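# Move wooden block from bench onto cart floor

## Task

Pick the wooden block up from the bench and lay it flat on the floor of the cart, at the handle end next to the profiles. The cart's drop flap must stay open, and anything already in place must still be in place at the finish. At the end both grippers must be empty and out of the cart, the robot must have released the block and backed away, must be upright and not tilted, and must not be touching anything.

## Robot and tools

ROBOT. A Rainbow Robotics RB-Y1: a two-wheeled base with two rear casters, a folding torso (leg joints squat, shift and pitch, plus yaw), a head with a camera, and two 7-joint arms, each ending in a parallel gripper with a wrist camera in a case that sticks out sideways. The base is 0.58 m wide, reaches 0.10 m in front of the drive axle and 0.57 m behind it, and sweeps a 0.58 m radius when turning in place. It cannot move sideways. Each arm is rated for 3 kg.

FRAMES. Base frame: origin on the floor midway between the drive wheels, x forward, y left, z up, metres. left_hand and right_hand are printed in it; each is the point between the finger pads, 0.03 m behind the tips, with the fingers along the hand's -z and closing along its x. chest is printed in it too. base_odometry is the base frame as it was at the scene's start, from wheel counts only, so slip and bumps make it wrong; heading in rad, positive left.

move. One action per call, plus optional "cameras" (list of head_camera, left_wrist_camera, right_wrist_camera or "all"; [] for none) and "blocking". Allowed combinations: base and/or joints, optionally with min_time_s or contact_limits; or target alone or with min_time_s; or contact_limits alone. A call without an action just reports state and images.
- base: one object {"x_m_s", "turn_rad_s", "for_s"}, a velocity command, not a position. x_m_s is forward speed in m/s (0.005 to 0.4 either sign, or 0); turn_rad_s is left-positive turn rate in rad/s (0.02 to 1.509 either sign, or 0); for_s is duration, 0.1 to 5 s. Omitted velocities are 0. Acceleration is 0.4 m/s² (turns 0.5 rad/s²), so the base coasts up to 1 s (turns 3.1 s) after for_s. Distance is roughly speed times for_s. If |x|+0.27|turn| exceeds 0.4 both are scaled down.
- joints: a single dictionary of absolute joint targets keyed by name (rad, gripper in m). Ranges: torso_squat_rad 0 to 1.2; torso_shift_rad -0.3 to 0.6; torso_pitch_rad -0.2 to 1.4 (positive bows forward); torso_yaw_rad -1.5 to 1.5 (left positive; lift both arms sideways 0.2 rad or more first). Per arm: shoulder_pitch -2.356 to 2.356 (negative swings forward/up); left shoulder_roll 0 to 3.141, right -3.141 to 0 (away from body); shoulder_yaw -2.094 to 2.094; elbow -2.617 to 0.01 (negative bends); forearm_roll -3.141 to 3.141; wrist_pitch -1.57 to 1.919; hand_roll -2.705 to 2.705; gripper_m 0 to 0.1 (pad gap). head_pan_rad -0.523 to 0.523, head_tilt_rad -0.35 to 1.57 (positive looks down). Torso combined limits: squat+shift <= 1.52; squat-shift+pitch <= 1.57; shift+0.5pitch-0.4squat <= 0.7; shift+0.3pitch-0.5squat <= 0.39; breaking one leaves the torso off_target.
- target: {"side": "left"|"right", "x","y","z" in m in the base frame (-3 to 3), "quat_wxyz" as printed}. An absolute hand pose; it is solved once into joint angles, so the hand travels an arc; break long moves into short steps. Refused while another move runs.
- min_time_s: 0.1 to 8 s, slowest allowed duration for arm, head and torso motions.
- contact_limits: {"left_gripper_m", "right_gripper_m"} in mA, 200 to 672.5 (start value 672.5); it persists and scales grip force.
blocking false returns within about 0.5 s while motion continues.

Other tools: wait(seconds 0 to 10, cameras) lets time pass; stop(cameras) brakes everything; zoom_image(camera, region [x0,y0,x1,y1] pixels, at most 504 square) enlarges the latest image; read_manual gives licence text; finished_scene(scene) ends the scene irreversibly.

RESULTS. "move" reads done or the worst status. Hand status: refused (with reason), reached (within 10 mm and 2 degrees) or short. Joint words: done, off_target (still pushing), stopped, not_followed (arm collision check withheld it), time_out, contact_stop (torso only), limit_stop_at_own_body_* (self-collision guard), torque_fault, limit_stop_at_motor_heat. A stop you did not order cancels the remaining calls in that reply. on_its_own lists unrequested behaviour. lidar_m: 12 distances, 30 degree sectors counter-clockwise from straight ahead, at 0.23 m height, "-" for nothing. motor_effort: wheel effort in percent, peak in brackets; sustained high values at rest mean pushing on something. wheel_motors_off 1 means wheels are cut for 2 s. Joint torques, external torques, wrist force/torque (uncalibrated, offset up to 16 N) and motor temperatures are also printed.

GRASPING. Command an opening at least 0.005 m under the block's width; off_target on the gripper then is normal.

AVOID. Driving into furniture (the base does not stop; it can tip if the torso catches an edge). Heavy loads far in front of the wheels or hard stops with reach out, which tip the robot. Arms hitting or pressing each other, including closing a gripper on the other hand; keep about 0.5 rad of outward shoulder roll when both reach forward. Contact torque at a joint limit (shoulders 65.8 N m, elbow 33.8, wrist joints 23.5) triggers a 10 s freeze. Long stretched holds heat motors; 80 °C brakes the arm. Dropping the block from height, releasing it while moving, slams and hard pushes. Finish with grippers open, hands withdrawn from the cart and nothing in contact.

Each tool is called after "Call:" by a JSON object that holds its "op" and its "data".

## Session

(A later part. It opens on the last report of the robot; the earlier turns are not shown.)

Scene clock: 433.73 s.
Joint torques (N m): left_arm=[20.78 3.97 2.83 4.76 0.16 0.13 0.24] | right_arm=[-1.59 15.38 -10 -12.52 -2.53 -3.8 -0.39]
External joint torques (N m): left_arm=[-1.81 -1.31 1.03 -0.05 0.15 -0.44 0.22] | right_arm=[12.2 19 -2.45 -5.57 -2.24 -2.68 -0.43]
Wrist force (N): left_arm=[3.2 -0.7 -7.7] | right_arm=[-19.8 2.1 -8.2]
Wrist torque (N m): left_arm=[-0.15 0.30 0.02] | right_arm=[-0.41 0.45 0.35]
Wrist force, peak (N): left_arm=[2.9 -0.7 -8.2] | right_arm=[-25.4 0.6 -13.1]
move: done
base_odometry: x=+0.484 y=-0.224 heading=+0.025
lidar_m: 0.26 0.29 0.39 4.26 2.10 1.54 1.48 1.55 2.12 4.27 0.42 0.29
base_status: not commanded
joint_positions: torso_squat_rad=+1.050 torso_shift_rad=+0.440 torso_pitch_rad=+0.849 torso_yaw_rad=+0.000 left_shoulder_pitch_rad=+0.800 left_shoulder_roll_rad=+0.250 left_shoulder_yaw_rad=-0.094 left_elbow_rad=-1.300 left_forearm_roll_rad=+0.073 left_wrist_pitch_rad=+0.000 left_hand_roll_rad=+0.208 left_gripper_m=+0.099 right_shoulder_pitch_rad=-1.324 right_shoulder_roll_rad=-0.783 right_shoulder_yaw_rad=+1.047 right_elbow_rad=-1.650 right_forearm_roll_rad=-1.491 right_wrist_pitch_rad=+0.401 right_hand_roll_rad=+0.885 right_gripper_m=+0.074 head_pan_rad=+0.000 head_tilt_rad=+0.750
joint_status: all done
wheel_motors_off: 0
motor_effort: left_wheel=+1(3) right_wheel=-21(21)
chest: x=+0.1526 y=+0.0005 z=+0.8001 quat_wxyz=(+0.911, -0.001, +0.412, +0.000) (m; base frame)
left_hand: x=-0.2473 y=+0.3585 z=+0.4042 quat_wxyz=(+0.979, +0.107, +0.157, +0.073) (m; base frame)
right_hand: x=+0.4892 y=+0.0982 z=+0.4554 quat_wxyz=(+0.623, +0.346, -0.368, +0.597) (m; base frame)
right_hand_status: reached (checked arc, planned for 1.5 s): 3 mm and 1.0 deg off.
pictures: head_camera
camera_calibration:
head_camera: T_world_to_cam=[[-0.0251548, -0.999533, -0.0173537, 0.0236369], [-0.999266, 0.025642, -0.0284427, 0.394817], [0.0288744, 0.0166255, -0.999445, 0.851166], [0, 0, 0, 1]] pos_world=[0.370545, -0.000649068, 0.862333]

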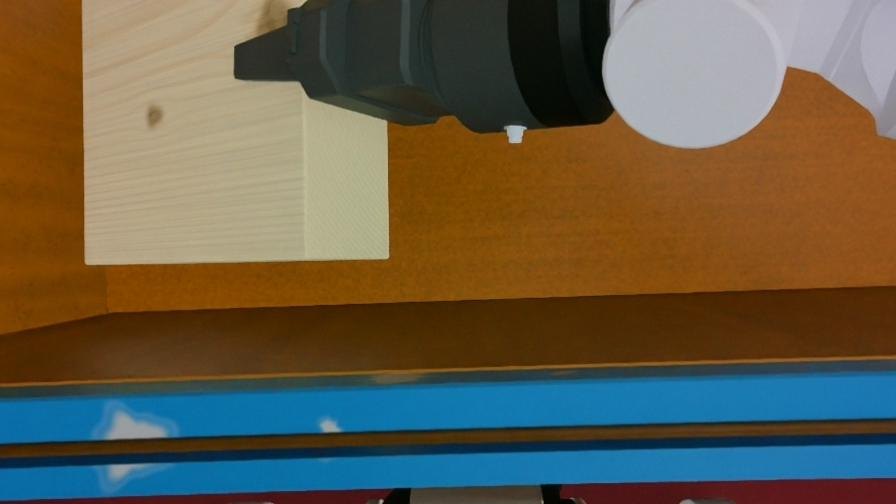

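Call:
{"op": "move", "data": {"target": {"side":"right","x":0.485,"y":0.1,"z":0.5,"quat_wxyz":[0.62,0.3533,-0.3677,0.5957]}, "min_time_s": 1}}

Call:
{"op": "move", "data": {"joints": {"torso_squat_rad":0.95,"torso_shift_rad":0.43}, "min_time_s": 1.5}}

Call:
{"op": "move", "data": {"base": {"x_m_s":0.08,"for_s":0.5}, "cameras": ["head_camera"]}}

Scene clock: 447.27 s.
Joint torques (N m): left_arm=[20.38 4.03 2.97 4.65 0.13 0.26 0.19] | right_arm=[-23.22 0.22 -15.55 -16.5 -2.14 -6.09 -0.29]
External joint torques (N m): left_arm=[-2.22 -1.28 1.17 -0.18 0.11 -0.31 0.18] | right_arm=[-9.3 4.31 -7.43 -9.68 -1.91 -4.74 -0.33]
Wrist force (N): left_arm=[2.3 -0.1 -7.4] | right_arm=[-24.3 0.5 -13.1]
Wrist torque (N m): left_arm=[-0.22 0.24 0.03] | right_arm=[-0.24 1.45 0.08]
Wrist force, peak (N): left_arm=[3.0 0.2 -8.2] | right_arm=[-26.6 0.0 -13.3]
move: done
base_odometry: x=+0.484 y=-0.224 heading=+0.025
lidar_m: 0.27 0.29 0.38 4.25 2.12 1.54 1.48 1.55 2.12 4.27 0.41 0.29
base_status: not commanded
joint_positions: torso_squat_rad=+1.050 torso_shift_rad=+0.440 torso_pitch_rad=+0.851 torso_yaw_rad=+0.000 left_shoulder_pitch_rad=+0.800 left_shoulder_roll_rad=+0.250 left_shoulder_yaw_rad=-0.094 left_elbow_rad=-1.300 left_forearm_roll_rad=+0.073 left_wrist_pitch_rad=+0.000 left_hand_roll_rad=+0.208 left_gripper_m=+0.099 right_shoulder_pitch_rad=-1.359 right_shoulder_roll_rad=-0.852 right_shoulder_yaw_rad=+1.029 right_elbow_rad=-1.801 right_forearm_roll_rad=-1.379 right_wrist_pitch_rad=+0.442 right_hand_roll_rad=+0.674 right_gripper_m=+0.074 head_pan_rad=+0.000 head_tilt_rad=+0.750
joint_status: all done
wheel_motors_off: 0
motor_effort: left_wheel=+2(3) right_wheel=-7(22)
chest: x=+0.1531 y=+0.0002 z=+0.7997 quat_wxyz=(+0.911, +0.000, +0.413, +0.000) (m; base frame)
left_hand: x=-0.2473 y=+0.3587 z=+0.4047 quat_wxyz=(+0.979, +0.107, +0.157, +0.073) (m; base frame)
right_hand: x=+0.4847 y=+0.0985 z=+0.4967 quat_wxyz=(+0.620, +0.357, -0.366, +0.596) (m; base frame)
right_hand_status: reached (checked arc, planned for 1.0 s): 4 mm and 0.4 deg off.
pictures: none

Scene clock: 449.07 s.
Joint torques (N m): left_arm=[20.64 4.08 2.8 4.68 0.09 0.27 0.28] | right_arm=[-23 0.32 -15.99 -16.52 -1.97 -6.1 -0.24]
External joint torques (N m): left_arm=[-1.96 -1.22 0.99 -0.15 0.08 -0.31 0.26] | right_arm=[-9.09 4.41 -7.89 -9.7 -1.74 -4.75 -0.28]
Wrist force (N): left_arm=[2.5 -0.3 -7.3] | right_arm=[-25.1 0.6 -13.4]
Wrist torque (N m): left_arm=[-0.18 0.25 0.01] | right_arm=[-0.20 1.40 0.03]
Wrist force, peak (N): left_arm=[3.4 0.3 -8.5] | right_arm=[-25.7 1.1 -13.3]
move: done
base_odometry: x=+0.484 y=-0.224 heading=+0.025
lidar_m: 0.27 0.28 0.40 4.22 2.11 1.54 1.47 1.56 2.14 4.27 0.40 0.29
base_status: not commanded
joint_positions: torso_squat_rad=+0.950 torso_shift_rad=+0.430 torso_pitch_rad=+0.851 torso_yaw_rad=+0.000 left_shoulder_pitch_rad=+0.800 left_shoulder_roll_rad=+0.250 left_shoulder_yaw_rad=-0.094 left_elbow_rad=-1.300 left_forearm_roll_rad=+0.073 left_wrist_pitch_rad=+0.000 left_hand_roll_rad=+0.208 left_gripper_m=+0.099 right_shoulder_pitch_rad=-1.359 right_shoulder_roll_rad=-0.852 right_shoulder_yaw_rad=+1.029 right_elbow_rad=-1.801 right_forearm_roll_rad=-1.379 right_wrist_pitch_rad=+0.442 right_hand_roll_rad=+0.674 right_gripper_m=+0.074 head_pan_rad=+0.000 head_tilt_rad=+0.750
joint_status: all done
wheel_motors_off: 0
motor_effort: left_wheel=+3(4) right_wheel=-2(5)
chest: x=+0.1746 y=+0.0002 z=+0.8546 quat_wxyz=(+0.911, +0.000, +0.413, +0.000) (m; base frame)
left_hand: x=-0.2259 y=+0.3587 z=+0.4597 quat_wxyz=(+0.979, +0.107, +0.158, +0.073) (m; base frame)
right_hand: x=+0.5061 y=+0.0985 z=+0.5515 quat_wxyz=(+0.620, +0.357, -0.366, +0.596) (m; base frame)
pictures: none

Scene clock: 450.07 s.
Joint torques (N m): left_arm=[20.96 4.16 2.68 4.76 0.07 0.25 0.17] | right_arm=[-22.32 0.6 -15.58 -16.17 -2.21 -6.05 -0.17]
External joint torques (N m): left_arm=[-1.64 -1.14 0.87 -0.07 0.06 -0.33 0.15] | right_arm=[-8.41 4.69 -7.47 -9.35 -1.98 -4.7 -0.22]
Wrist force (N): left_arm=[2.4 -0.2 -7.6] | right_arm=[-24.6 0.9 -13.4]
Wrist torque (N m): left_arm=[-0.19 0.23 0.04] | right_arm=[-0.16 1.39 0.04]
Wrist force, peak (N): left_arm=[3.3 -0.4 -7.9] | right_arm=[-25.8 -1.5 -14.0]
move: done
base_odometry: x=+0.524 y=-0.223 heading=+0.025
lidar_m: 0.23 0.24 0.34 4.05 2.16 1.59 1.51 1.60 2.18 4.12 0.35 0.26
base_status: done (sent for 0.5 of 0.5 s)
joint_positions: torso_squat_rad=+0.950 torso_shift_rad=+0.430 torso_pitch_rad=+0.851 torso_yaw_rad=+0.000 left_shoulder_pitch_rad=+0.800 left_shoulder_roll_rad=+0.250 left_shoulder_yaw_rad=-0.094 left_elbow_rad=-1.300 left_forearm_roll_rad=+0.073 left_wrist_pitch_rad=+0.000 left_hand_roll_rad=+0.208 left_gripper_m=+0.099 right_shoulder_pitch_rad=-1.360 right_shoulder_roll_rad=-0.852 right_shoulder_yaw_rad=+1.029 right_elbow_rad=-1.801 right_forearm_roll_rad=-1.379 right_wrist_pitch_rad=+0.442 right_hand_roll_rad=+0.674 right_gripper_m=+0.074 head_pan_rad=+0.000 head_tilt_rad=+0.750
joint_status: not commanded
wheel_motors_off: 0
motor_effort: left_wheel=+1(25) right_wheel=-4(22)
chest: x=+0.1746 y=+0.0001 z=+0.8546 quat_wxyz=(+0.911, +0.000, +0.413, +0.000) (m; base frame)
left_hand: x=-0.2259 y=+0.3587 z=+0.4597 quat_wxyz=(+0.979, +0.107, +0.158, +0.073) (m; base frame)
right_hand: x=+0.5062 y=+0.0985 z=+0.5516 quat_wxyz=(+0.620, +0.357, -0.366, +0.596) (m; base frame)
pictures: head_camera
camera_calibration:
head_camera: T_world_to_cam=[[-0.0255768, -0.999507, -0.0182151, 0.0255836], [-0.999304, 0.0260583, -0.0267059, 0.416779], [0.0271674, 0.0175194, -0.999477, 0.905314], [0, 0, 0, 1]] pos_world=[0.392548, -0.00115008, 0.916437]

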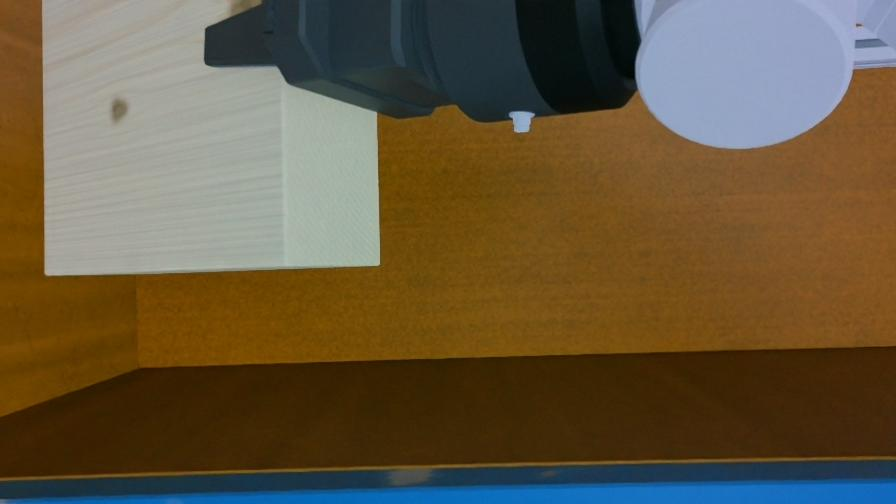

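Call:
{"op": "move", "data": {"target": {"side":"right","x":0.434,"y":0.1,"z":0.53,"quat_wxyz":[0.62,0.3533,-0.3677,0.5957]}, "min_time_s": 1.5, "cameras": ["head_camera"]}}

Scene clock: 453.20 s.
Joint torques (N m): left_arm=[20.81 4.06 2.69 4.78 0.12 0.19 0.22] | right_arm=[-15.73 5.99 -12.6 -19.52 -1.28 -6.98 -0.19]
External joint torques (N m): left_arm=[-1.79 -1.24 0.89 -0.05 0.11 -0.39 0.2] | right_arm=[-5.7 8.6 -6.53 -11.23 -1.2 -5.43 -0.23]
Wrist force (N): left_arm=[3.0 -0.3 -7.8] | right_arm=[-24.6 1.2 -13.5]
Wrist torque (N m): left_arm=[-0.18 0.26 0.02] | right_arm=[-0.18 1.35 0.06]
Wrist force, peak (N): left_arm=[3.2 0.1 -8.3] | right_arm=[-25.5 1.6 -14.1]
move: done
base_odometry: x=+0.524 y=-0.223 heading=+0.025
lidar_m: 0.23 0.25 0.33 4.05 2.16 1.58 1.52 1.59 2.19 4.12 0.34 0.25
base_status: not commanded
joint_positions: torso_squat_rad=+0.950 torso_shift_rad=+0.430 torso_pitch_rad=+0.851 torso_yaw_rad=+0.000 left_shoulder_pitch_rad=+0.800 left_shoulder_roll_rad=+0.250 left_shoulder_yaw_rad=-0.094 left_elbow_rad=-1.300 left_forearm_roll_rad=+0.073 left_wrist_pitch_rad=+0.000 left_hand_roll_rad=+0.208 left_gripper_m=+0.099 right_shoulder_pitch_rad=-1.133 right_shoulder_roll_rad=-0.808 right_shoulder_yaw_rad=+1.018 right_elbow_rad=-1.954 right_forearm_roll_rad=-0.956 right_wrist_pitch_rad=+0.451 right_hand_roll_rad=+0.448 right_gripper_m=+0.074 head_pan_rad=+0.000 head_tilt_rad=+0.750
joint_status: all done
wheel_motors_off: 0
motor_effort: left_wheel=+2(2) right_wheel=-3(5)
chest: x=+0.1746 y=+0.0001 z=+0.8546 quat_wxyz=(+0.911, +0.000, +0.413, +0.000) (m; base frame)
left_hand: x=-0.2259 y=+0.3587 z=+0.4597 quat_wxyz=(+0.979, +0.107, +0.158, +0.073) (m; base frame)
right_hand: x=+0.4338 y=+0.0984 z=+0.5275 quat_wxyz=(+0.622, +0.352, -0.365, +0.597) (m; base frame)
right_hand_status: reached (checked arc, planned for 1.5 s): 3 mm and 0.4 deg off.
pictures: head_camera
camera_calibration:
head_camera: T_world_to_cam=[[-0.0255734, -0.999507, -0.0182151, 0.0255822], [-0.999304, 0.0260549, -0.0267061, 0.41678], [0.0271675, 0.0175194, -0.999477, 0.905314], [0, 0, 0, 1]] pos_world=[0.392548, -0.00115009, 0.916437]

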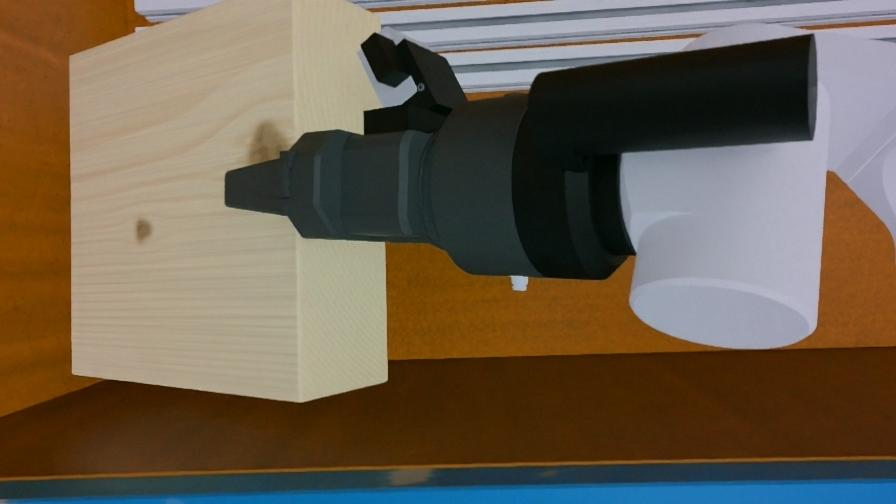

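Call:
{"op": "move", "data": {"target": {"side":"right","x":0.434,"y":0.105,"z":0.475,"quat_wxyz":[0.62,0.3533,-0.3677,0.5957]}, "min_time_s": 1.5}}

Call:
{"op": "move", "data": {"target": {"side":"right","x":0.434,"y":0.105,"z":0.45,"quat_wxyz":[0.62,0.3533,-0.3677,0.5957]}, "min_time_s": 1.5, "cameras": ["head_camera"]}}

Scene clock: 457.83 s.
Joint torques (N m): left_arm=[21.16 3.91 2.87 4.66 0.01 0.37 0.25] | right_arm=[-18.11 6.31 -9.5 -18.22 -1.64 -6.36 0.1]
External joint torques (N m): left_arm=[-1.44 -1.39 1.07 -0.17 0 -0.2 0.23] | right_arm=[-7.7 8.43 -3.64 -10.33 -1.59 -4.98 0.06]
Wrist force (N): left_arm=[2.8 0.4 -7.3] | right_arm=[-24.4 1.1 -13.5]
Wrist torque (N m): left_arm=[-0.26 0.25 0.00] | right_arm=[-0.20 1.37 -0.11]
Wrist force, peak (N): left_arm=[3.3 -0.6 -8.0] | right_arm=[-25.9 1.4 -13.6]
move: done
base_odometry: x=+0.524 y=-0.223 heading=+0.025
lidar_m: 0.23 0.25 0.34 4.05 2.16 1.57 1.52 1.60 2.18 4.12 0.35 0.24
base_status: not commanded
joint_positions: torso_squat_rad=+0.950 torso_shift_rad=+0.430 torso_pitch_rad=+0.851 torso_yaw_rad=+0.000 left_shoulder_pitch_rad=+0.800 left_shoulder_roll_rad=+0.250 left_shoulder_yaw_rad=-0.094 left_elbow_rad=-1.300 left_forearm_roll_rad=+0.073 left_wrist_pitch_rad=+0.000 left_hand_roll_rad=+0.208 left_gripper_m=+0.099 right_shoulder_pitch_rad=-1.182 right_shoulder_roll_rad=-0.751 right_shoulder_yaw_rad=+1.152 right_elbow_rad=-1.725 right_forearm_roll_rad=-1.126 right_wrist_pitch_rad=+0.274 right_hand_roll_rad=+0.650 right_gripper_m=+0.074 head_pan_rad=+0.000 head_tilt_rad=+0.750
joint_status: all done
wheel_motors_off: 0
motor_effort: left_wheel=+3(3) right_wheel=-4(5)
chest: x=+0.1746 y=+0.0001 z=+0.8546 quat_wxyz=(+0.911, +0.000, +0.413, +0.000) (m; base frame)
left_hand: x=-0.2259 y=+0.3587 z=+0.4597 quat_wxyz=(+0.979, +0.107, +0.158, +0.073) (m; base frame)
right_hand: x=+0.4341 y=+0.1028 z=+0.4725 quat_wxyz=(+0.624, +0.349, -0.366, +0.596) (m; base frame)
right_hand_status: reached (checked arc, planned for 1.5 s): 3 mm and 0.7 deg off.
pictures: none

Scene clock: 459.67 s.
Joint torques (N m): left_arm=[21.03 4 2.69 4.75 0.08 0.15 0.19] | right_arm=[-18.92 6.5 -10.15 -16.95 -1.19 -5.62 0.09]
External joint torques (N m): left_arm=[-1.57 -1.3 0.89 -0.09 0.07 -0.43 0.17] | right_arm=[-7.96 8.62 -4.2 -9.69 -1.22 -4.41 0.04]
Wrist force (N): left_arm=[2.3 -0.1 -7.0] | right_arm=[-24.9 1.0 -13.5]
Wrist torque (N m): left_arm=[-0.21 0.19 0.00] | right_arm=[-0.18 1.39 -0.14]
Wrist force, peak (N): left_arm=[2.6 0.2 -8.4] | right_arm=[-25.1 1.7 -14.0]
move: done
base_odometry: x=+0.524 y=-0.223 heading=+0.025
lidar_m: 0.23 0.24 0.34 4.04 2.16 1.58 1.51 1.60 2.18 4.13 0.36 0.23
base_status: not commanded
joint_positions: torso_squat_rad=+0.950 torso_shift_rad=+0.430 torso_pitch_rad=+0.851 torso_yaw_rad=+0.000 left_shoulder_pitch_rad=+0.800 left_shoulder_roll_rad=+0.250 left_shoulder_yaw_rad=-0.094 left_elbow_rad=-1.300 left_forearm_roll_rad=+0.073 left_wrist_pitch_rad=+0.000 left_hand_roll_rad=+0.208 left_gripper_m=+0.099 right_shoulder_pitch_rad=-1.259 right_shoulder_roll_rad=-0.736 right_shoulder_yaw_rad=+1.285 right_elbow_rad=-1.611 right_forearm_roll_rad=-1.326 right_wrist_pitch_rad=+0.147 right_hand_roll_rad=+0.802 right_gripper_m=+0.074 head_pan_rad=+0.000 head_tilt_rad=+0.750
joint_status: all done
wheel_motors_off: 0
motor_effort: left_wheel=+2(3) right_wheel=-3(5)
chest: x=+0.1746 y=+0.0001 z=+0.8546 quat_wxyz=(+0.911, +0.000, +0.413, +0.000) (m; base frame)
left_hand: x=-0.2259 y=+0.3587 z=+0.4597 quat_wxyz=(+0.979, +0.107, +0.158, +0.073) (m; base frame)
right_hand: x=+0.4340 y=+0.1027 z=+0.4476 quat_wxyz=(+0.624, +0.348, -0.365, +0.596) (m; base frame)
right_hand_status: reached (checked arc, planned for 1.5 s): 3 mm and 0.8 deg off.
pictures: head_camera
camera_calibration:
head_camera: T_world_to_cam=[[-0.0255734, -0.999507, -0.0182151, 0.0255822], [-0.999304, 0.0260549, -0.0267061, 0.41678], [0.0271675, 0.0175194, -0.999477, 0.905314], [0, 0, 0, 1]] pos_world=[0.392548, -0.00115009, 0.916437]

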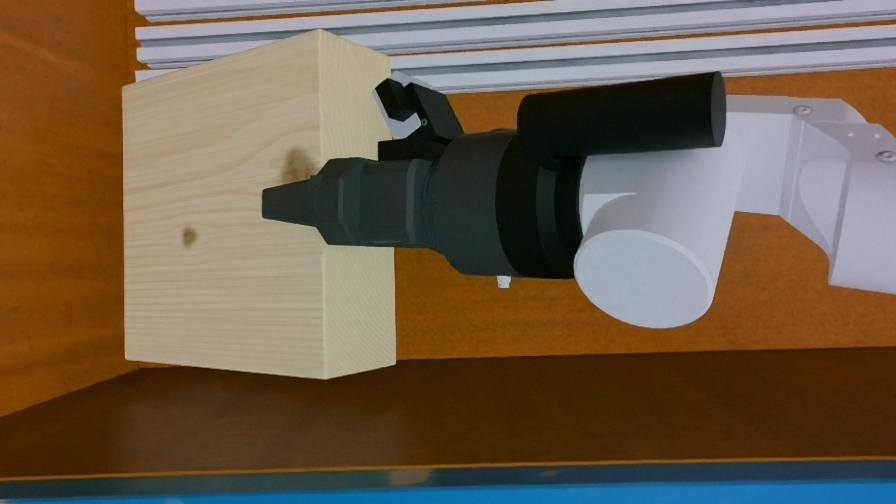

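Call:
{"op": "move", "data": {"target": {"side":"right","x":0.434,"y":0.107,"z":0.43,"quat_wxyz":[0.62,0.3533,-0.3677,0.5957]}, "min_time_s": 1.2}}

Call:
{"op": "move", "data": {"target": {"side":"right","x":0.434,"y":0.107,"z":0.415,"quat_wxyz":[0.62,0.3533,-0.3677,0.5957]}, "min_time_s": 1.2, "cameras": ["head_camera"]}}

Scene clock: 463.63 s.
Joint torques (N m): left_arm=[21.12 4.07 2.95 4.81 0.06 0.21 0.1] | right_arm=[-18.97 6.8 -9.94 -16.92 -1.08 -3.27 -0.06]
External joint torques (N m): left_arm=[-1.48 -1.23 1.14 -0.02 0.05 -0.37 0.08] | right_arm=[-7.93 8.56 -4.22 -9.95 -1.07 -2.54 -0.11]
Wrist force (N): left_arm=[2.6 -0.6 -7.2] | right_arm=[-24.7 0.5 -14.2]
Wrist torque (N m): left_arm=[-0.14 0.24 0.04] | right_arm=[-0.11 1.42 -0.15]
Wrist force, peak (N): left_arm=[3.0 0.5 -8.4] | right_arm=[-25.8 0.2 -13.2]
move: done
base_odometry: x=+0.524 y=-0.223 heading=+0.025
lidar_m: 0.23 0.24 0.34 4.04 2.17 1.58 1.51 1.59 2.17 4.12 0.36 0.24
base_status: not commanded
joint_positions: torso_squat_rad=+0.950 torso_shift_rad=+0.430 torso_pitch_rad=+0.851 torso_yaw_rad=+0.000 left_shoulder_pitch_rad=+0.800 left_shoulder_roll_rad=+0.250 left_shoulder_yaw_rad=-0.094 left_elbow_rad=-1.300 left_forearm_roll_rad=+0.073 left_wrist_pitch_rad=+0.000 left_hand_roll_rad=+0.208 left_gripper_m=+0.099 right_shoulder_pitch_rad=-1.272 right_shoulder_roll_rad=-0.694 right_shoulder_yaw_rad=+1.323 right_elbow_rad=-1.514 right_forearm_roll_rad=-1.673 right_wrist_pitch_rad=+0.111 right_hand_roll_rad=+1.152 right_gripper_m=+0.074 head_pan_rad=+0.000 head_tilt_rad=+0.750
joint_status: all done
wheel_motors_off: 0
motor_effort: left_wheel=+2(3) right_wheel=-3(4)
chest: x=+0.1746 y=+0.0001 z=+0.8546 quat_wxyz=(+0.911, +0.000, +0.413, +0.000) (m; base frame)
left_hand: x=-0.2259 y=+0.3587 z=+0.4597 quat_wxyz=(+0.979, +0.107, +0.158, +0.073) (m; base frame)
right_hand: x=+0.4336 y=+0.1050 z=+0.4281 quat_wxyz=(+0.626, +0.346, -0.364, +0.597) (m; base frame)
right_hand_status: reached (checked arc, planned for 1.2 s): 3 mm and 1.2 deg off.
pictures: none

Scene clock: 465.17 s.
Joint torques (N m): left_arm=[20.6 4.19 3 4.85 0.04 0.24 0.17] | right_arm=[-5.18 2.47 -1.87 -2.45 -0.52 1.65 -0.53]
External joint torques (N m): left_arm=[-1.99 -1.12 1.19 0.03 0.03 -0.33 0.15] | right_arm=[5.17 3.54 3.15 4.89 -0.3 2.01 -0.57]
Wrist force (N): left_arm=[2.7 -0.2 -7.2] | right_arm=[1.4 -1.4 17.1]
Wrist torque (N m): left_arm=[-0.19 0.31 0.04] | right_arm=[-0.80 -3.02 0.60]
Wrist force, peak (N): left_arm=[3.3 -0.1 -8.1] | right_arm=[-24.8 0.1 -13.6]
move: done
base_odometry: x=+0.524 y=-0.223 heading=+0.025
lidar_m: 0.23 0.25 0.34 4.04 2.17 1.58 1.51 1.60 2.20 4.11 0.35 0.25
base_status: not commanded
joint_positions: torso_squat_rad=+0.950 torso_shift_rad=+0.430 torso_pitch_rad=+0.850 torso_yaw_rad=+0.000 left_shoulder_pitch_rad=+0.800 left_shoulder_roll_rad=+0.250 left_shoulder_yaw_rad=-0.094 left_elbow_rad=-1.300 left_forearm_roll_rad=+0.073 left_wrist_pitch_rad=+0.000 left_hand_roll_rad=+0.208 left_gripper_m=+0.099 right_shoulder_pitch_rad=-1.173 right_shoulder_roll_rad=-0.629 right_shoulder_yaw_rad=+1.181 right_elbow_rad=-1.434 right_forearm_roll_rad=-1.785 right_wrist_pitch_rad=+0.216 right_hand_roll_rad=+1.389 right_gripper_m=+0.074 head_pan_rad=+0.000 head_tilt_rad=+0.750
joint_status: all done
wheel_motors_off: 0
motor_effort: left_wheel=+1(3) right_wheel=-1(4)
chest: x=+0.1741 y=+0.0000 z=+0.8549 quat_wxyz=(+0.911, +0.000, +0.412, +0.000) (m; base frame)
left_hand: x=-0.2258 y=+0.3587 z=+0.4596 quat_wxyz=(+0.979, +0.107, +0.157, +0.073) (m; base frame)
right_hand: x=+0.4350 y=+0.1070 z=+0.4169 quat_wxyz=(+0.623, +0.347, -0.367, +0.597) (m; base frame)
right_hand_status: reached (checked arc, planned for 1.2 s): 2 mm and 0.8 deg off.
pictures: head_camera
camera_calibration:
head_camera: T_world_to_cam=[[-0.0256468, -0.999499, -0.0185512, 0.0257188], [-0.999263, 0.0261622, -0.0280944, 0.417558], [0.0285657, 0.017817, -0.999433, 0.905438], [0, 0, 0, 1]] pos_world=[0.392045, -0.00135052, 0.917133]

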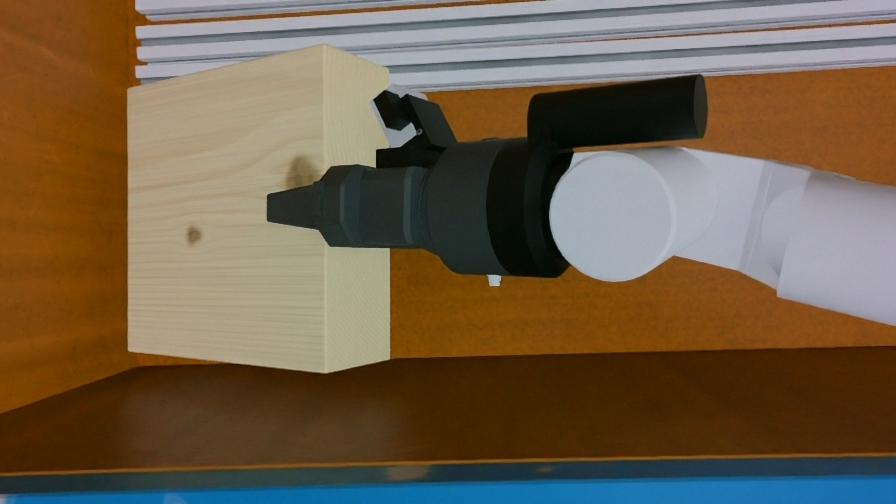

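Call:
{"op": "move", "data": {"target": {"side":"right","x":0.434,"y":0.093,"z":0.4,"quat_wxyz":[0.5971,0.3886,-0.4044,0.5737]}, "min_time_s": 1.5, "cameras": ["head_camera"]}}

Scene clock: 469.60 s.
Joint torques (N m): left_arm=[20.58 4.23 2.88 4.72 0.06 0.34 0.23] | right_arm=[41.41 24.9 -2.18 -9.3 -2.9 -0.13 -0.98]
External joint torques (N m): left_arm=[-1.99 -1.03 1.1 -0.07 0.05 -0.23 0.21] | right_arm=[49.97 25.28 0.95 -1.76 -2.1 -0.76 -1.02]
Wrist force (N): left_arm=[2.3 -0.4 -7.6] | right_arm=[-16.1 4.9 -9.5]
Wrist torque (N m): left_arm=[-0.14 0.21 0.00] | right_arm=[0.31 -0.84 0.73]
Wrist force, peak (N): left_arm=[0.3 -0.2 -9.2] | right_arm=[11.4 -5.1 28.5]
move: done
base_odometry: x=+0.524 y=-0.223 heading=+0.027
lidar_m: 0.17 0.18 0.24 4.09 2.15 1.58 1.52 1.61 2.19 4.07 0.29 0.20
base_status: not commanded
joint_positions: torso_squat_rad=+0.950 torso_shift_rad=+0.429 torso_pitch_rad=+0.847 torso_yaw_rad=+0.000 left_shoulder_pitch_rad=+0.800 left_shoulder_roll_rad=+0.250 left_shoulder_yaw_rad=-0.094 left_elbow_rad=-1.300 left_forearm_roll_rad=+0.073 left_wrist_pitch_rad=+0.000 left_hand_roll_rad=+0.208 left_gripper_m=+0.099 right_shoulder_pitch_rad=-0.971 right_shoulder_roll_rad=-0.482 right_shoulder_yaw_rad=+0.820 right_elbow_rad=-1.220 right_forearm_roll_rad=-2.050 right_wrist_pitch_rad=+0.543 right_hand_roll_rad=+1.971 right_gripper_m=+0.074 head_pan_rad=+0.000 head_tilt_rad=+0.750
joint_status: all done
wheel_motors_off: 0
on_its_own: right_wheel is at rest, and its effort (-81) is outside its rest range (-51 to +51)
motor_effort: left_wheel=+32(49) right_wheel=-81(86)
chest: x=+0.1735 y=+0.0013 z=+0.8556 quat_wxyz=(+0.912, -0.002, +0.411, +0.000) (m; base frame)
left_hand: x=-0.2262 y=+0.3582 z=+0.4585 quat_wxyz=(+0.979, +0.106, +0.156, +0.074) (m; base frame)
right_hand: x=+0.4402 y=+0.0926 z=+0.4035 quat_wxyz=(+0.596, +0.380, -0.405, +0.579) (m; base frame)
right_hand_status: reached (checked arc, planned for 1.5 s): 7 mm and 1.1 deg off.
pictures: head_camera
camera_calibration:
head_camera: T_world_to_cam=[[-0.0238449, -0.999586, -0.0160771, 0.024544], [-0.999244, 0.0243244, -0.0303162, 0.418873], [0.0306948, 0.015342, -0.999411, 0.905669], [0, 0, 0, 1]] pos_world=[0.391342, 0.000450235, 0.918229]

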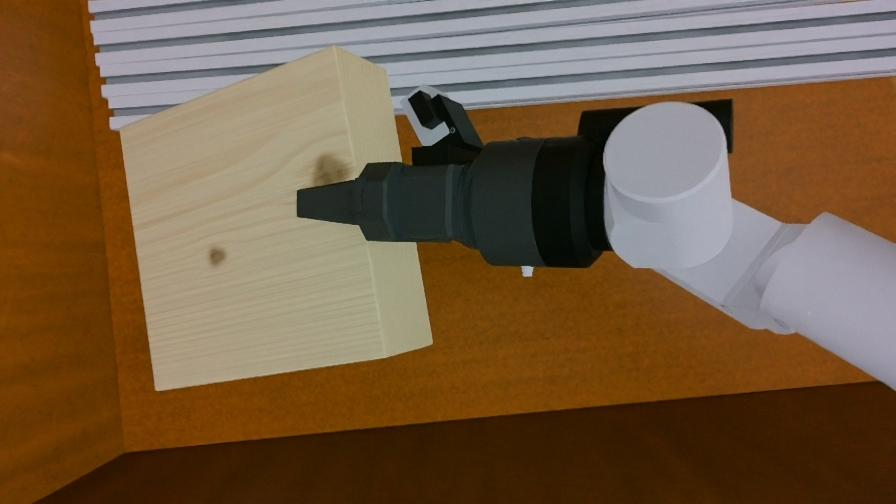

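Call:
{"op": "move", "data": {"joints": {"right_shoulder_pitch_rad":-1.259,"right_shoulder_roll_rad":-0.736,"right_shoulder_yaw_rad":1.285,"right_elbow_rad":-1.611,"right_forearm_roll_rad":-1.326,"right_wrist_pitch_rad":0.147,"right_hand_roll_rad":0.802}, "min_time_s": 1.5, "cameras": ["head_camera"]}}

Scene clock: 472.60 s.
Joint torques (N m): left_arm=[20.71 3.55 2.73 4.88 0.1 0.36 0.15] | right_arm=[-18.95 2.84 -11.56 -17.28 -0.89 -5.62 0.06]
External joint torques (N m): left_arm=[-1.89 -1.76 0.93 0.05 0.09 -0.22 0.13] | right_arm=[-8.03 5 -5.63 -10.04 -0.91 -4.42 0.01]
Wrist force (N): left_arm=[2.7 0.3 -7.5] | right_arm=[-24.7 0.8 -13.6]
Wrist torque (N m): left_arm=[-0.22 0.29 0.03] | right_arm=[-0.17 1.36 0.07]
Wrist force, peak (N): left_arm=[2.6 -0.1 -8.6] | right_arm=[-27.6 1.6 -15.0]
move: done
base_odometry: x=+0.529 y=-0.223 heading=+0.051
lidar_m: 0.17 0.18 0.24 4.50 2.13 1.58 1.52 1.62 2.25 3.73 0.28 0.19
base_status: not commanded
joint_positions: torso_squat_rad=+0.950 torso_shift_rad=+0.430 torso_pitch_rad=+0.851 torso_yaw_rad=+0.000 left_shoulder_pitch_rad=+0.800 left_shoulder_roll_rad=+0.250 left_shoulder_yaw_rad=-0.094 left_elbow_rad=-1.300 left_forearm_roll_rad=+0.073 left_wrist_pitch_rad=+0.000 left_hand_roll_rad=+0.208 left_gripper_m=+0.099 right_shoulder_pitch_rad=-1.257 right_shoulder_roll_rad=-0.737 right_shoulder_yaw_rad=+1.286 right_elbow_rad=-1.609 right_forearm_roll_rad=-1.326 right_wrist_pitch_rad=+0.148 right_hand_roll_rad=+0.802 right_gripper_m=+0.074 head_pan_rad=+0.000 head_tilt_rad=+0.750
joint_status: all done
wheel_motors_off: 0 (was 1 since the last result)
motor_effort: left_wheel=+0(1) right_wheel=+2(2)
chest: x=+0.1744 y=+0.0001 z=+0.8547 quat_wxyz=(+0.911, +0.000, +0.413, +0.000) (m; base frame)
left_hand: x=-0.2259 y=+0.3587 z=+0.4597 quat_wxyz=(+0.979, +0.107, +0.157, +0.073) (m; base frame)
right_hand: x=+0.4331 y=+0.1011 z=+0.4457 quat_wxyz=(+0.626, +0.347, -0.363, +0.597) (m; base frame)
pictures: head_camera
camera_calibration:
head_camera: T_world_to_cam=[[-0.0255635, -0.999503, -0.0184249, 0.0256687], [-0.999293, 0.0260577, -0.0271008, 0.416944], [0.0275675, 0.0177191, -0.999463, 0.90535], [0, 0, 0, 1]] pos_world=[0.392348, -0.00125058, 0.916636]

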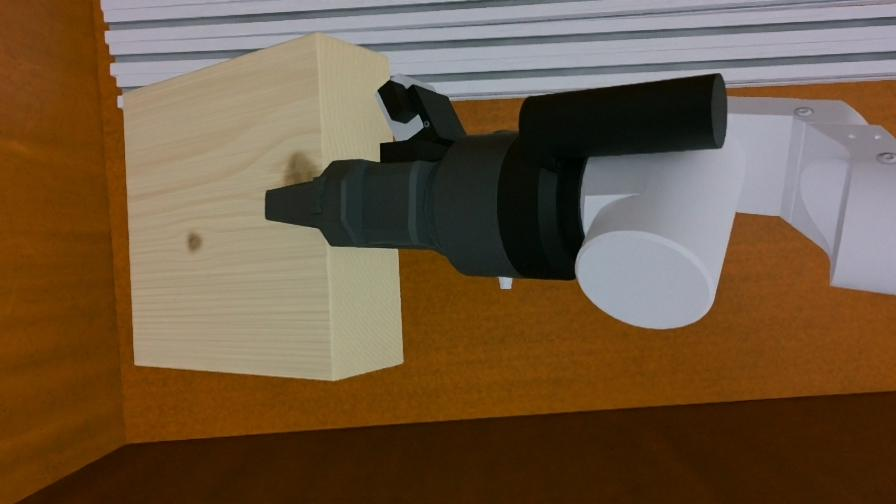

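Call:
{"op": "move", "data": {"target": {"side":"right","x":0.43,"y":0.105,"z":0.5,"quat_wxyz":[0.62,0.3533,-0.3677,0.5957]}, "min_time_s": 1}}

Call:
{"op": "move", "data": {"base": {"x_m_s":-0.1,"for_s":0.6}}}

Call:
{"op": "move", "data": {"joints": {"right_shoulder_pitch_rad":-1.808,"right_shoulder_roll_rad":-0.717,"right_shoulder_yaw_rad":2.0,"right_elbow_rad":-1.659,"right_forearm_roll_rad":-1.786,"right_wrist_pitch_rad":-0.356,"right_hand_roll_rad":0.795}, "min_time_s": 2.5, "cameras": ["head_camera"]}}

Scene clock: 494.27 s.
Joint torques (N m): left_arm=[20.84 3.81 2.41 4.86 0.09 0.38 0.16] | right_arm=[-15.69 3.97 -12.55 -19.41 -1.38 -6.7 0.05]
External joint torques (N m): left_arm=[-1.76 -1.5 0.6 0.03 0.08 -0.19 0.15] | right_arm=[-5.54 6.2 -6.63 -11.25 -1.32 -5.21 0]
Wrist force (N): left_arm=[2.8 0.1 -7.3] | right_arm=[-24.8 1.0 -13.6]
Wrist torque (N m): left_arm=[-0.24 0.30 -0.02] | right_arm=[-0.22 1.45 0.00]
Wrist force, peak (N): left_arm=[3.5 -0.2 -8.1] | right_arm=[-26.6 1.3 -14.1]
move: done
base_odometry: x=+0.529 y=-0.223 heading=+0.051
lidar_m: 0.17 0.19 0.25 4.52 2.12 1.57 1.52 1.61 2.24 3.74 0.28 0.19
base_status: not commanded
joint_positions: torso_squat_rad=+0.950 torso_shift_rad=+0.430 torso_pitch_rad=+0.851 torso_yaw_rad=+0.000 left_shoulder_pitch_rad=+0.800 left_shoulder_roll_rad=+0.250 left_shoulder_yaw_rad=-0.094 left_elbow_rad=-1.300 left_forearm_roll_rad=+0.073 left_wrist_pitch_rad=+0.000 left_hand_roll_rad=+0.208 left_gripper_m=+0.099 right_shoulder_pitch_rad=-1.158 right_shoulder_roll_rad=-0.776 right_shoulder_yaw_rad=+1.099 right_elbow_rad=-1.833 right_forearm_roll_rad=-1.017 right_wrist_pitch_rad=+0.348 right_hand_roll_rad=+0.533 right_gripper_m=+0.074 head_pan_rad=+0.000 head_tilt_rad=+0.750
joint_status: all done
wheel_motors_off: 0
motor_effort: left_wheel=+0(1) right_wheel=+1(3)
chest: x=+0.1744 y=+0.0001 z=+0.8547 quat_wxyz=(+0.911, +0.000, +0.413, +0.000) (m; base frame)
left_hand: x=-0.2259 y=+0.3587 z=+0.4597 quat_wxyz=(+0.979, +0.107, +0.157, +0.073) (m; base frame)
right_hand: x=+0.4302 y=+0.1032 z=+0.4975 quat_wxyz=(+0.621, +0.354, -0.366, +0.596) (m; base frame)
right_hand_status: reached (checked arc, planned for 1.0 s): 3 mm and 0.3 deg off.
pictures: none

Scene clock: 495.60 s.
Joint torques (N m): left_arm=[20.86 3.95 2.36 4.64 0.13 0.43 0.21] | right_arm=[-16.53 4.26 -11.53 -19.08 -1.38 -6.86 -0.09]
External joint torques (N m): left_arm=[-1.74 -1.35 0.55 -0.18 0.12 -0.14 0.19] | right_arm=[-6.37 6.49 -5.61 -10.93 -1.33 -5.37 -0.13]
Wrist force (N): left_arm=[2.3 0.0 -7.1] | right_arm=[-24.3 0.6 -13.1]
Wrist torque (N m): left_arm=[-0.20 0.22 0.03] | right_arm=[-0.18 1.35 0.01]
Wrist force, peak (N): left_arm=[3.4 0.1 -7.8] | right_arm=[-26.5 -0.9 -13.4]
move: done
base_odometry: x=+0.469 y=-0.226 heading=+0.052
lidar_m: 0.23 0.24 0.33 4.77 2.03 1.51 1.46 1.56 2.16 3.94 0.38 0.26
base_status: done (sent for 0.6 of 0.6 s)
joint_positions: torso_squat_rad=+0.950 torso_shift_rad=+0.430 torso_pitch_rad=+0.851 torso_yaw_rad=+0.000 left_shoulder_pitch_rad=+0.800 left_shoulder_roll_rad=+0.250 left_shoulder_yaw_rad=-0.094 left_elbow_rad=-1.300 left_forearm_roll_rad=+0.073 left_wrist_pitch_rad=+0.000 left_hand_roll_rad=+0.208 left_gripper_m=+0.099 right_shoulder_pitch_rad=-1.158 right_shoulder_roll_rad=-0.776 right_shoulder_yaw_rad=+1.099 right_elbow_rad=-1.833 right_forearm_roll_rad=-1.017 right_wrist_pitch_rad=+0.348 right_hand_roll_rad=+0.533 right_gripper_m=+0.074 head_pan_rad=+0.000 head_tilt_rad=+0.750
joint_status: not commanded
wheel_motors_off: 0
motor_effort: left_wheel=+2(32) right_wheel=-6(19)
chest: x=+0.1745 y=+0.0001 z=+0.8546 quat_wxyz=(+0.911, +0.000, +0.413, +0.000) (m; base frame)
left_hand: x=-0.2259 y=+0.3587 z=+0.4597 quat_wxyz=(+0.979, +0.107, +0.157, +0.073) (m; base frame)
right_hand: x=+0.4302 y=+0.1031 z=+0.4974 quat_wxyz=(+0.621, +0.354, -0.366, +0.596) (m; base frame)
pictures: none

Scene clock: 498.40 s.
Joint torques (N m): left_arm=[20.89 3.96 2.64 4.75 0.11 0.4 0.33] | right_arm=[-21.6 2.92 -13.45 -10.7 1.97 -5.59 0.13]
External joint torques (N m): left_arm=[-1.71 -1.34 0.83 -0.08 0.1 -0.18 0.31] | right_arm=[-7.18 5.77 -6.58 -6.5 1.4 -4.37 0.09]
Wrist force (N): left_arm=[3.2 0.1 -7.7] | right_arm=[-24.6 1.4 -13.5]
Wrist torque (N m): left_arm=[-0.24 0.34 -0.01] | right_arm=[-0.06 1.49 -0.29]
Wrist force, peak (N): left_arm=[3.2 -0.3 -8.4] | right_arm=[-10.9 -39.6 2.3]
move: done
base_odometry: x=+0.469 y=-0.226 heading=+0.051
lidar_m: 0.21 0.21 0.30 4.78 2.01 1.51 1.46 1.55 2.16 3.94 0.36 0.22
base_status: not commanded
joint_positions: torso_squat_rad=+0.950 torso_shift_rad=+0.430 torso_pitch_rad=+0.851 torso_yaw_rad=+0.000 left_shoulder_pitch_rad=+0.800 left_shoulder_roll_rad=+0.250 left_shoulder_yaw_rad=-0.094 left_elbow_rad=-1.300 left_forearm_roll_rad=+0.073 left_wrist_pitch_rad=+0.000 left_hand_roll_rad=+0.208 left_gripper_m=+0.099 right_shoulder_pitch_rad=-1.806 right_shoulder_roll_rad=-0.718 right_shoulder_yaw_rad=+2.002 right_elbow_rad=-1.657 right_forearm_roll_rad=-1.786 right_wrist_pitch_rad=-0.355 right_hand_roll_rad=+0.795 right_gripper_m=+0.074 head_pan_rad=+0.000 head_tilt_rad=+0.750
joint_status: all done
wheel_motors_off: 0
motor_effort: left_wheel=-2(12) right_wheel=-9(12)
chest: x=+0.1745 y=+0.0001 z=+0.8547 quat_wxyz=(+0.911, +0.000, +0.413, +0.000) (m; base frame)
left_hand: x=-0.2259 y=+0.3587 z=+0.4597 quat_wxyz=(+0.979, +0.107, +0.157, +0.073) (m; base frame)
right_hand: x=+0.4243 y=+0.1039 z=+0.4590 quat_wxyz=(+0.610, +0.360, -0.359, +0.608) (m; base frame)
pictures: head_camera
camera_calibration:
head_camera: T_world_to_cam=[[-0.025567, -0.999503, -0.0184249, 0.0256727], [-0.999293, 0.0260612, -0.0271007, 0.417044], [0.0275674, 0.017719, -0.999463, 0.905347], [0, 0, 0, 1]] pos_world=[0.392448, -0.00125057, 0.916636]

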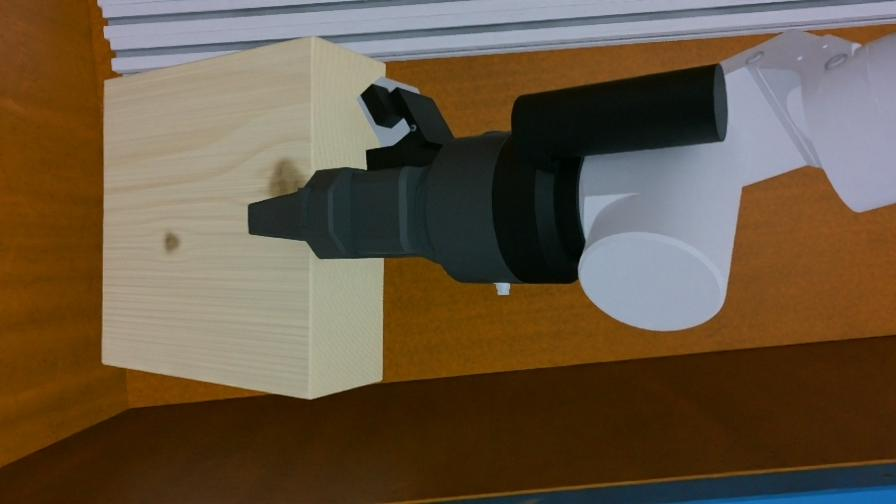

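Call:
{"op": "move", "data": {"target": {"side":"right","x":0.412,"y":0.104,"z":0.455,"quat_wxyz":[0.5704,0.3816,-0.3383,0.6434]}, "min_time_s": 1.2, "cameras": ["head_camera"]}}

Scene clock: 508.83 s.
Joint torques (N m): left_arm=[20.46 3.91 2.84 4.75 0.1 0.34 0.17] | right_arm=[-23.05 2.79 -13.3 -9.56 1.43 -6.93 -0.02]
External joint torques (N m): left_arm=[-2.14 -1.4 1.03 -0.08 0.09 -0.23 0.15] | right_arm=[-8.23 5.66 -6.47 -5.76 1.01 -5.44 -0.06]
Wrist force (N): left_arm=[2.6 0.2 -7.8] | right_arm=[-25.0 1.1 -13.6]
Wrist torque (N m): left_arm=[-0.23 0.29 0.02] | right_arm=[-0.07 1.41 -0.07]
Wrist force, peak (N): left_arm=[3.7 -0.3 -8.2] | right_arm=[-25.6 1.2 -13.3]
move: done
base_odometry: x=+0.469 y=-0.226 heading=+0.051
lidar_m: 0.21 0.22 0.29 4.78 2.04 1.51 1.46 1.55 2.15 3.93 0.35 0.24
base_status: not commanded
joint_positions: torso_squat_rad=+0.950 torso_shift_rad=+0.430 torso_pitch_rad=+0.851 torso_yaw_rad=+0.000 left_shoulder_pitch_rad=+0.800 left_shoulder_roll_rad=+0.250 left_shoulder_yaw_rad=-0.094 left_elbow_rad=-1.300 left_forearm_roll_rad=+0.073 left_wrist_pitch_rad=+0.000 left_hand_roll_rad=+0.208 left_gripper_m=+0.099 right_shoulder_pitch_rad=-1.844 right_shoulder_roll_rad=-0.693 right_shoulder_yaw_rad=+2.049 right_elbow_rad=-1.611 right_forearm_roll_rad=-1.490 right_wrist_pitch_rad=-0.322 right_hand_roll_rad=+0.522 right_gripper_m=+0.074 head_pan_rad=+0.000 head_tilt_rad=+0.750
joint_status: all done
wheel_motors_off: 0
motor_effort: left_wheel=-2(3) right_wheel=-8(11)
chest: x=+0.1745 y=+0.0001 z=+0.8547 quat_wxyz=(+0.911, +0.000, +0.413, +0.000) (m; base frame)
left_hand: x=-0.2259 y=+0.3587 z=+0.4597 quat_wxyz=(+0.979, +0.107, +0.157, +0.073) (m; base frame)
right_hand: x=+0.4115 y=+0.1024 z=+0.4535 quat_wxyz=(+0.574, +0.376, -0.337, +0.644) (m; base frame)
right_hand_status: reached (checked arc, planned for 1.2 s): 2 mm and 0.8 deg off.
pictures: head_camera
camera_calibration:
head_camera: T_world_to_cam=[[-0.025567, -0.999503, -0.0184249, 0.0256727], [-0.999293, 0.0260612, -0.0271007, 0.417044], [0.0275674, 0.017719, -0.999463, 0.905347], [0, 0, 0, 1]] pos_world=[0.392448, -0.00125057, 0.916636]

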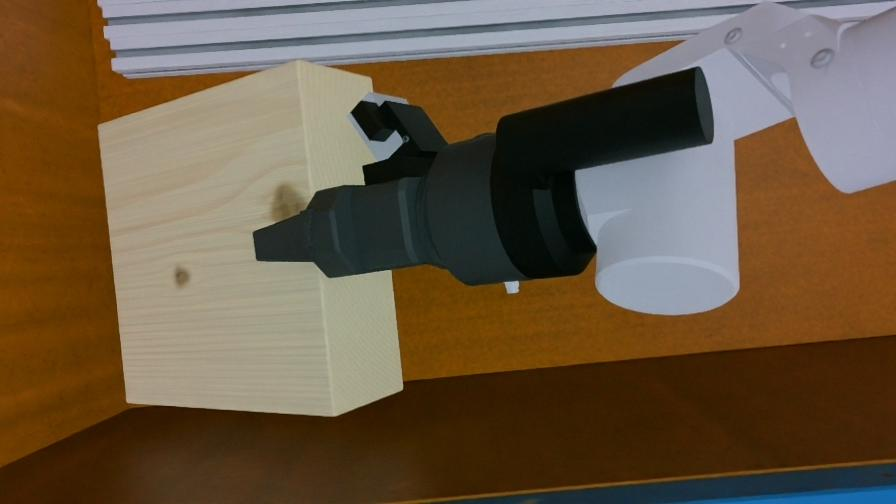

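Call:
{"op": "move", "data": {"joints": {"right_shoulder_pitch_rad":-1.529,"right_shoulder_roll_rad":-0.469,"right_shoulder_yaw_rad":2.02,"right_elbow_rad":-0.883,"right_forearm_roll_rad":-0.746,"right_wrist_pitch_rad":-0.8125,"right_hand_roll_rad":-0.1375}, "min_time_s": 3, "cameras": ["head_camera","right_wrist_camera"]}}

Scene clock: 514.97 s.
Joint torques (N m): left_arm=[20.73 3.84 2.55 4.61 0.07 0.32 0.19] | right_arm=[-14.23 4.46 -6.4 -4.7 1.39 -4.56 0.77]
External joint torques (N m): left_arm=[-1.87 -1.47 0.74 -0.22 0.06 -0.26 0.17] | right_arm=[-1.36 6.01 -2.25 -2.83 1.47 -2.73 0.72]
Wrist force (N): left_arm=[2.7 0.2 -7.5] | right_arm=[-18.2 -2.6 -3.6]
Wrist torque (N m): left_arm=[-0.24 0.25 0.04] | right_arm=[-0.57 -0.28 -0.93]
Wrist force, peak (N): left_arm=[3.3 0.4 -8.6] | right_arm=[-26.6 2.5 -10.4]
move: done
base_odometry: x=+0.469 y=-0.226 heading=+0.051
lidar_m: 0.21 0.21 0.28 4.76 2.05 1.51 1.46 1.55 2.17 3.95 0.35 0.23
base_status: not commanded
joint_positions: torso_squat_rad=+0.950 torso_shift_rad=+0.430 torso_pitch_rad=+0.850 torso_yaw_rad=+0.000 left_shoulder_pitch_rad=+0.800 left_shoulder_roll_rad=+0.250 left_shoulder_yaw_rad=-0.094 left_elbow_rad=-1.300 left_forearm_roll_rad=+0.073 left_wrist_pitch_rad=+0.000 left_hand_roll_rad=+0.208 left_gripper_m=+0.099 right_shoulder_pitch_rad=-1.529 right_shoulder_roll_rad=-0.470 right_shoulder_yaw_rad=+2.021 right_elbow_rad=-0.882 right_forearm_roll_rad=-0.746 right_wrist_pitch_rad=-0.812 right_hand_roll_rad=-0.138 right_gripper_m=+0.075 head_pan_rad=+0.000 head_tilt_rad=+0.750
joint_status: all done
wheel_motors_off: 0
motor_effort: left_wheel=-5(7) right_wheel=-9(10)
chest: x=+0.1743 y=+0.0000 z=+0.8548 quat_wxyz=(+0.911, +0.000, +0.412, +0.000) (m; base frame)
left_hand: x=-0.2259 y=+0.3588 z=+0.4597 quat_wxyz=(+0.979, +0.107, +0.157, +0.073) (m; base frame)
right_hand: x=+0.4115 y=+0.0835 z=+0.3815 quat_wxyz=(+0.535, +0.443, -0.393, +0.603) (m; base frame)
pictures: head_camera, right_wrist_camera
camera_calibration:
head_camera: T_world_to_cam=[[-0.0256581, -0.999499, -0.0185361, 0.025709], [-0.99928, 0.0261624, -0.0274945, 0.417207], [0.0279657, 0.0178173, -0.99945, 0.905385], [0, 0, 0, 1]] pos_world=[0.392246, -0.00135052, 0.916834]
right_wrist_camera: T_world_to_cam=[[0.0611966, -0.2674, -0.96164, 0.36281], [-0.796356, -0.593898, 0.114465, 0.360711], [-0.601724, 0.758803, -0.24929, 0.351509], [0, 0, 0, 1]] pos_world=[0.476563, 0.0445143, 0.395232]

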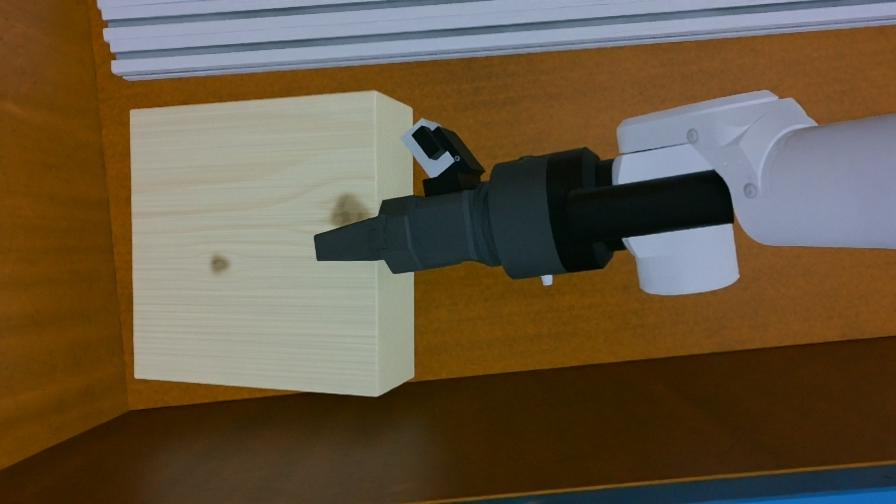

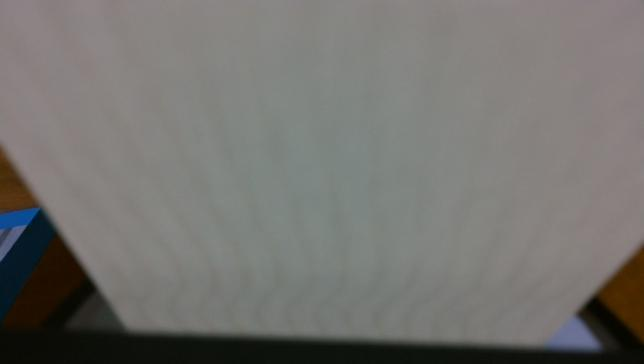

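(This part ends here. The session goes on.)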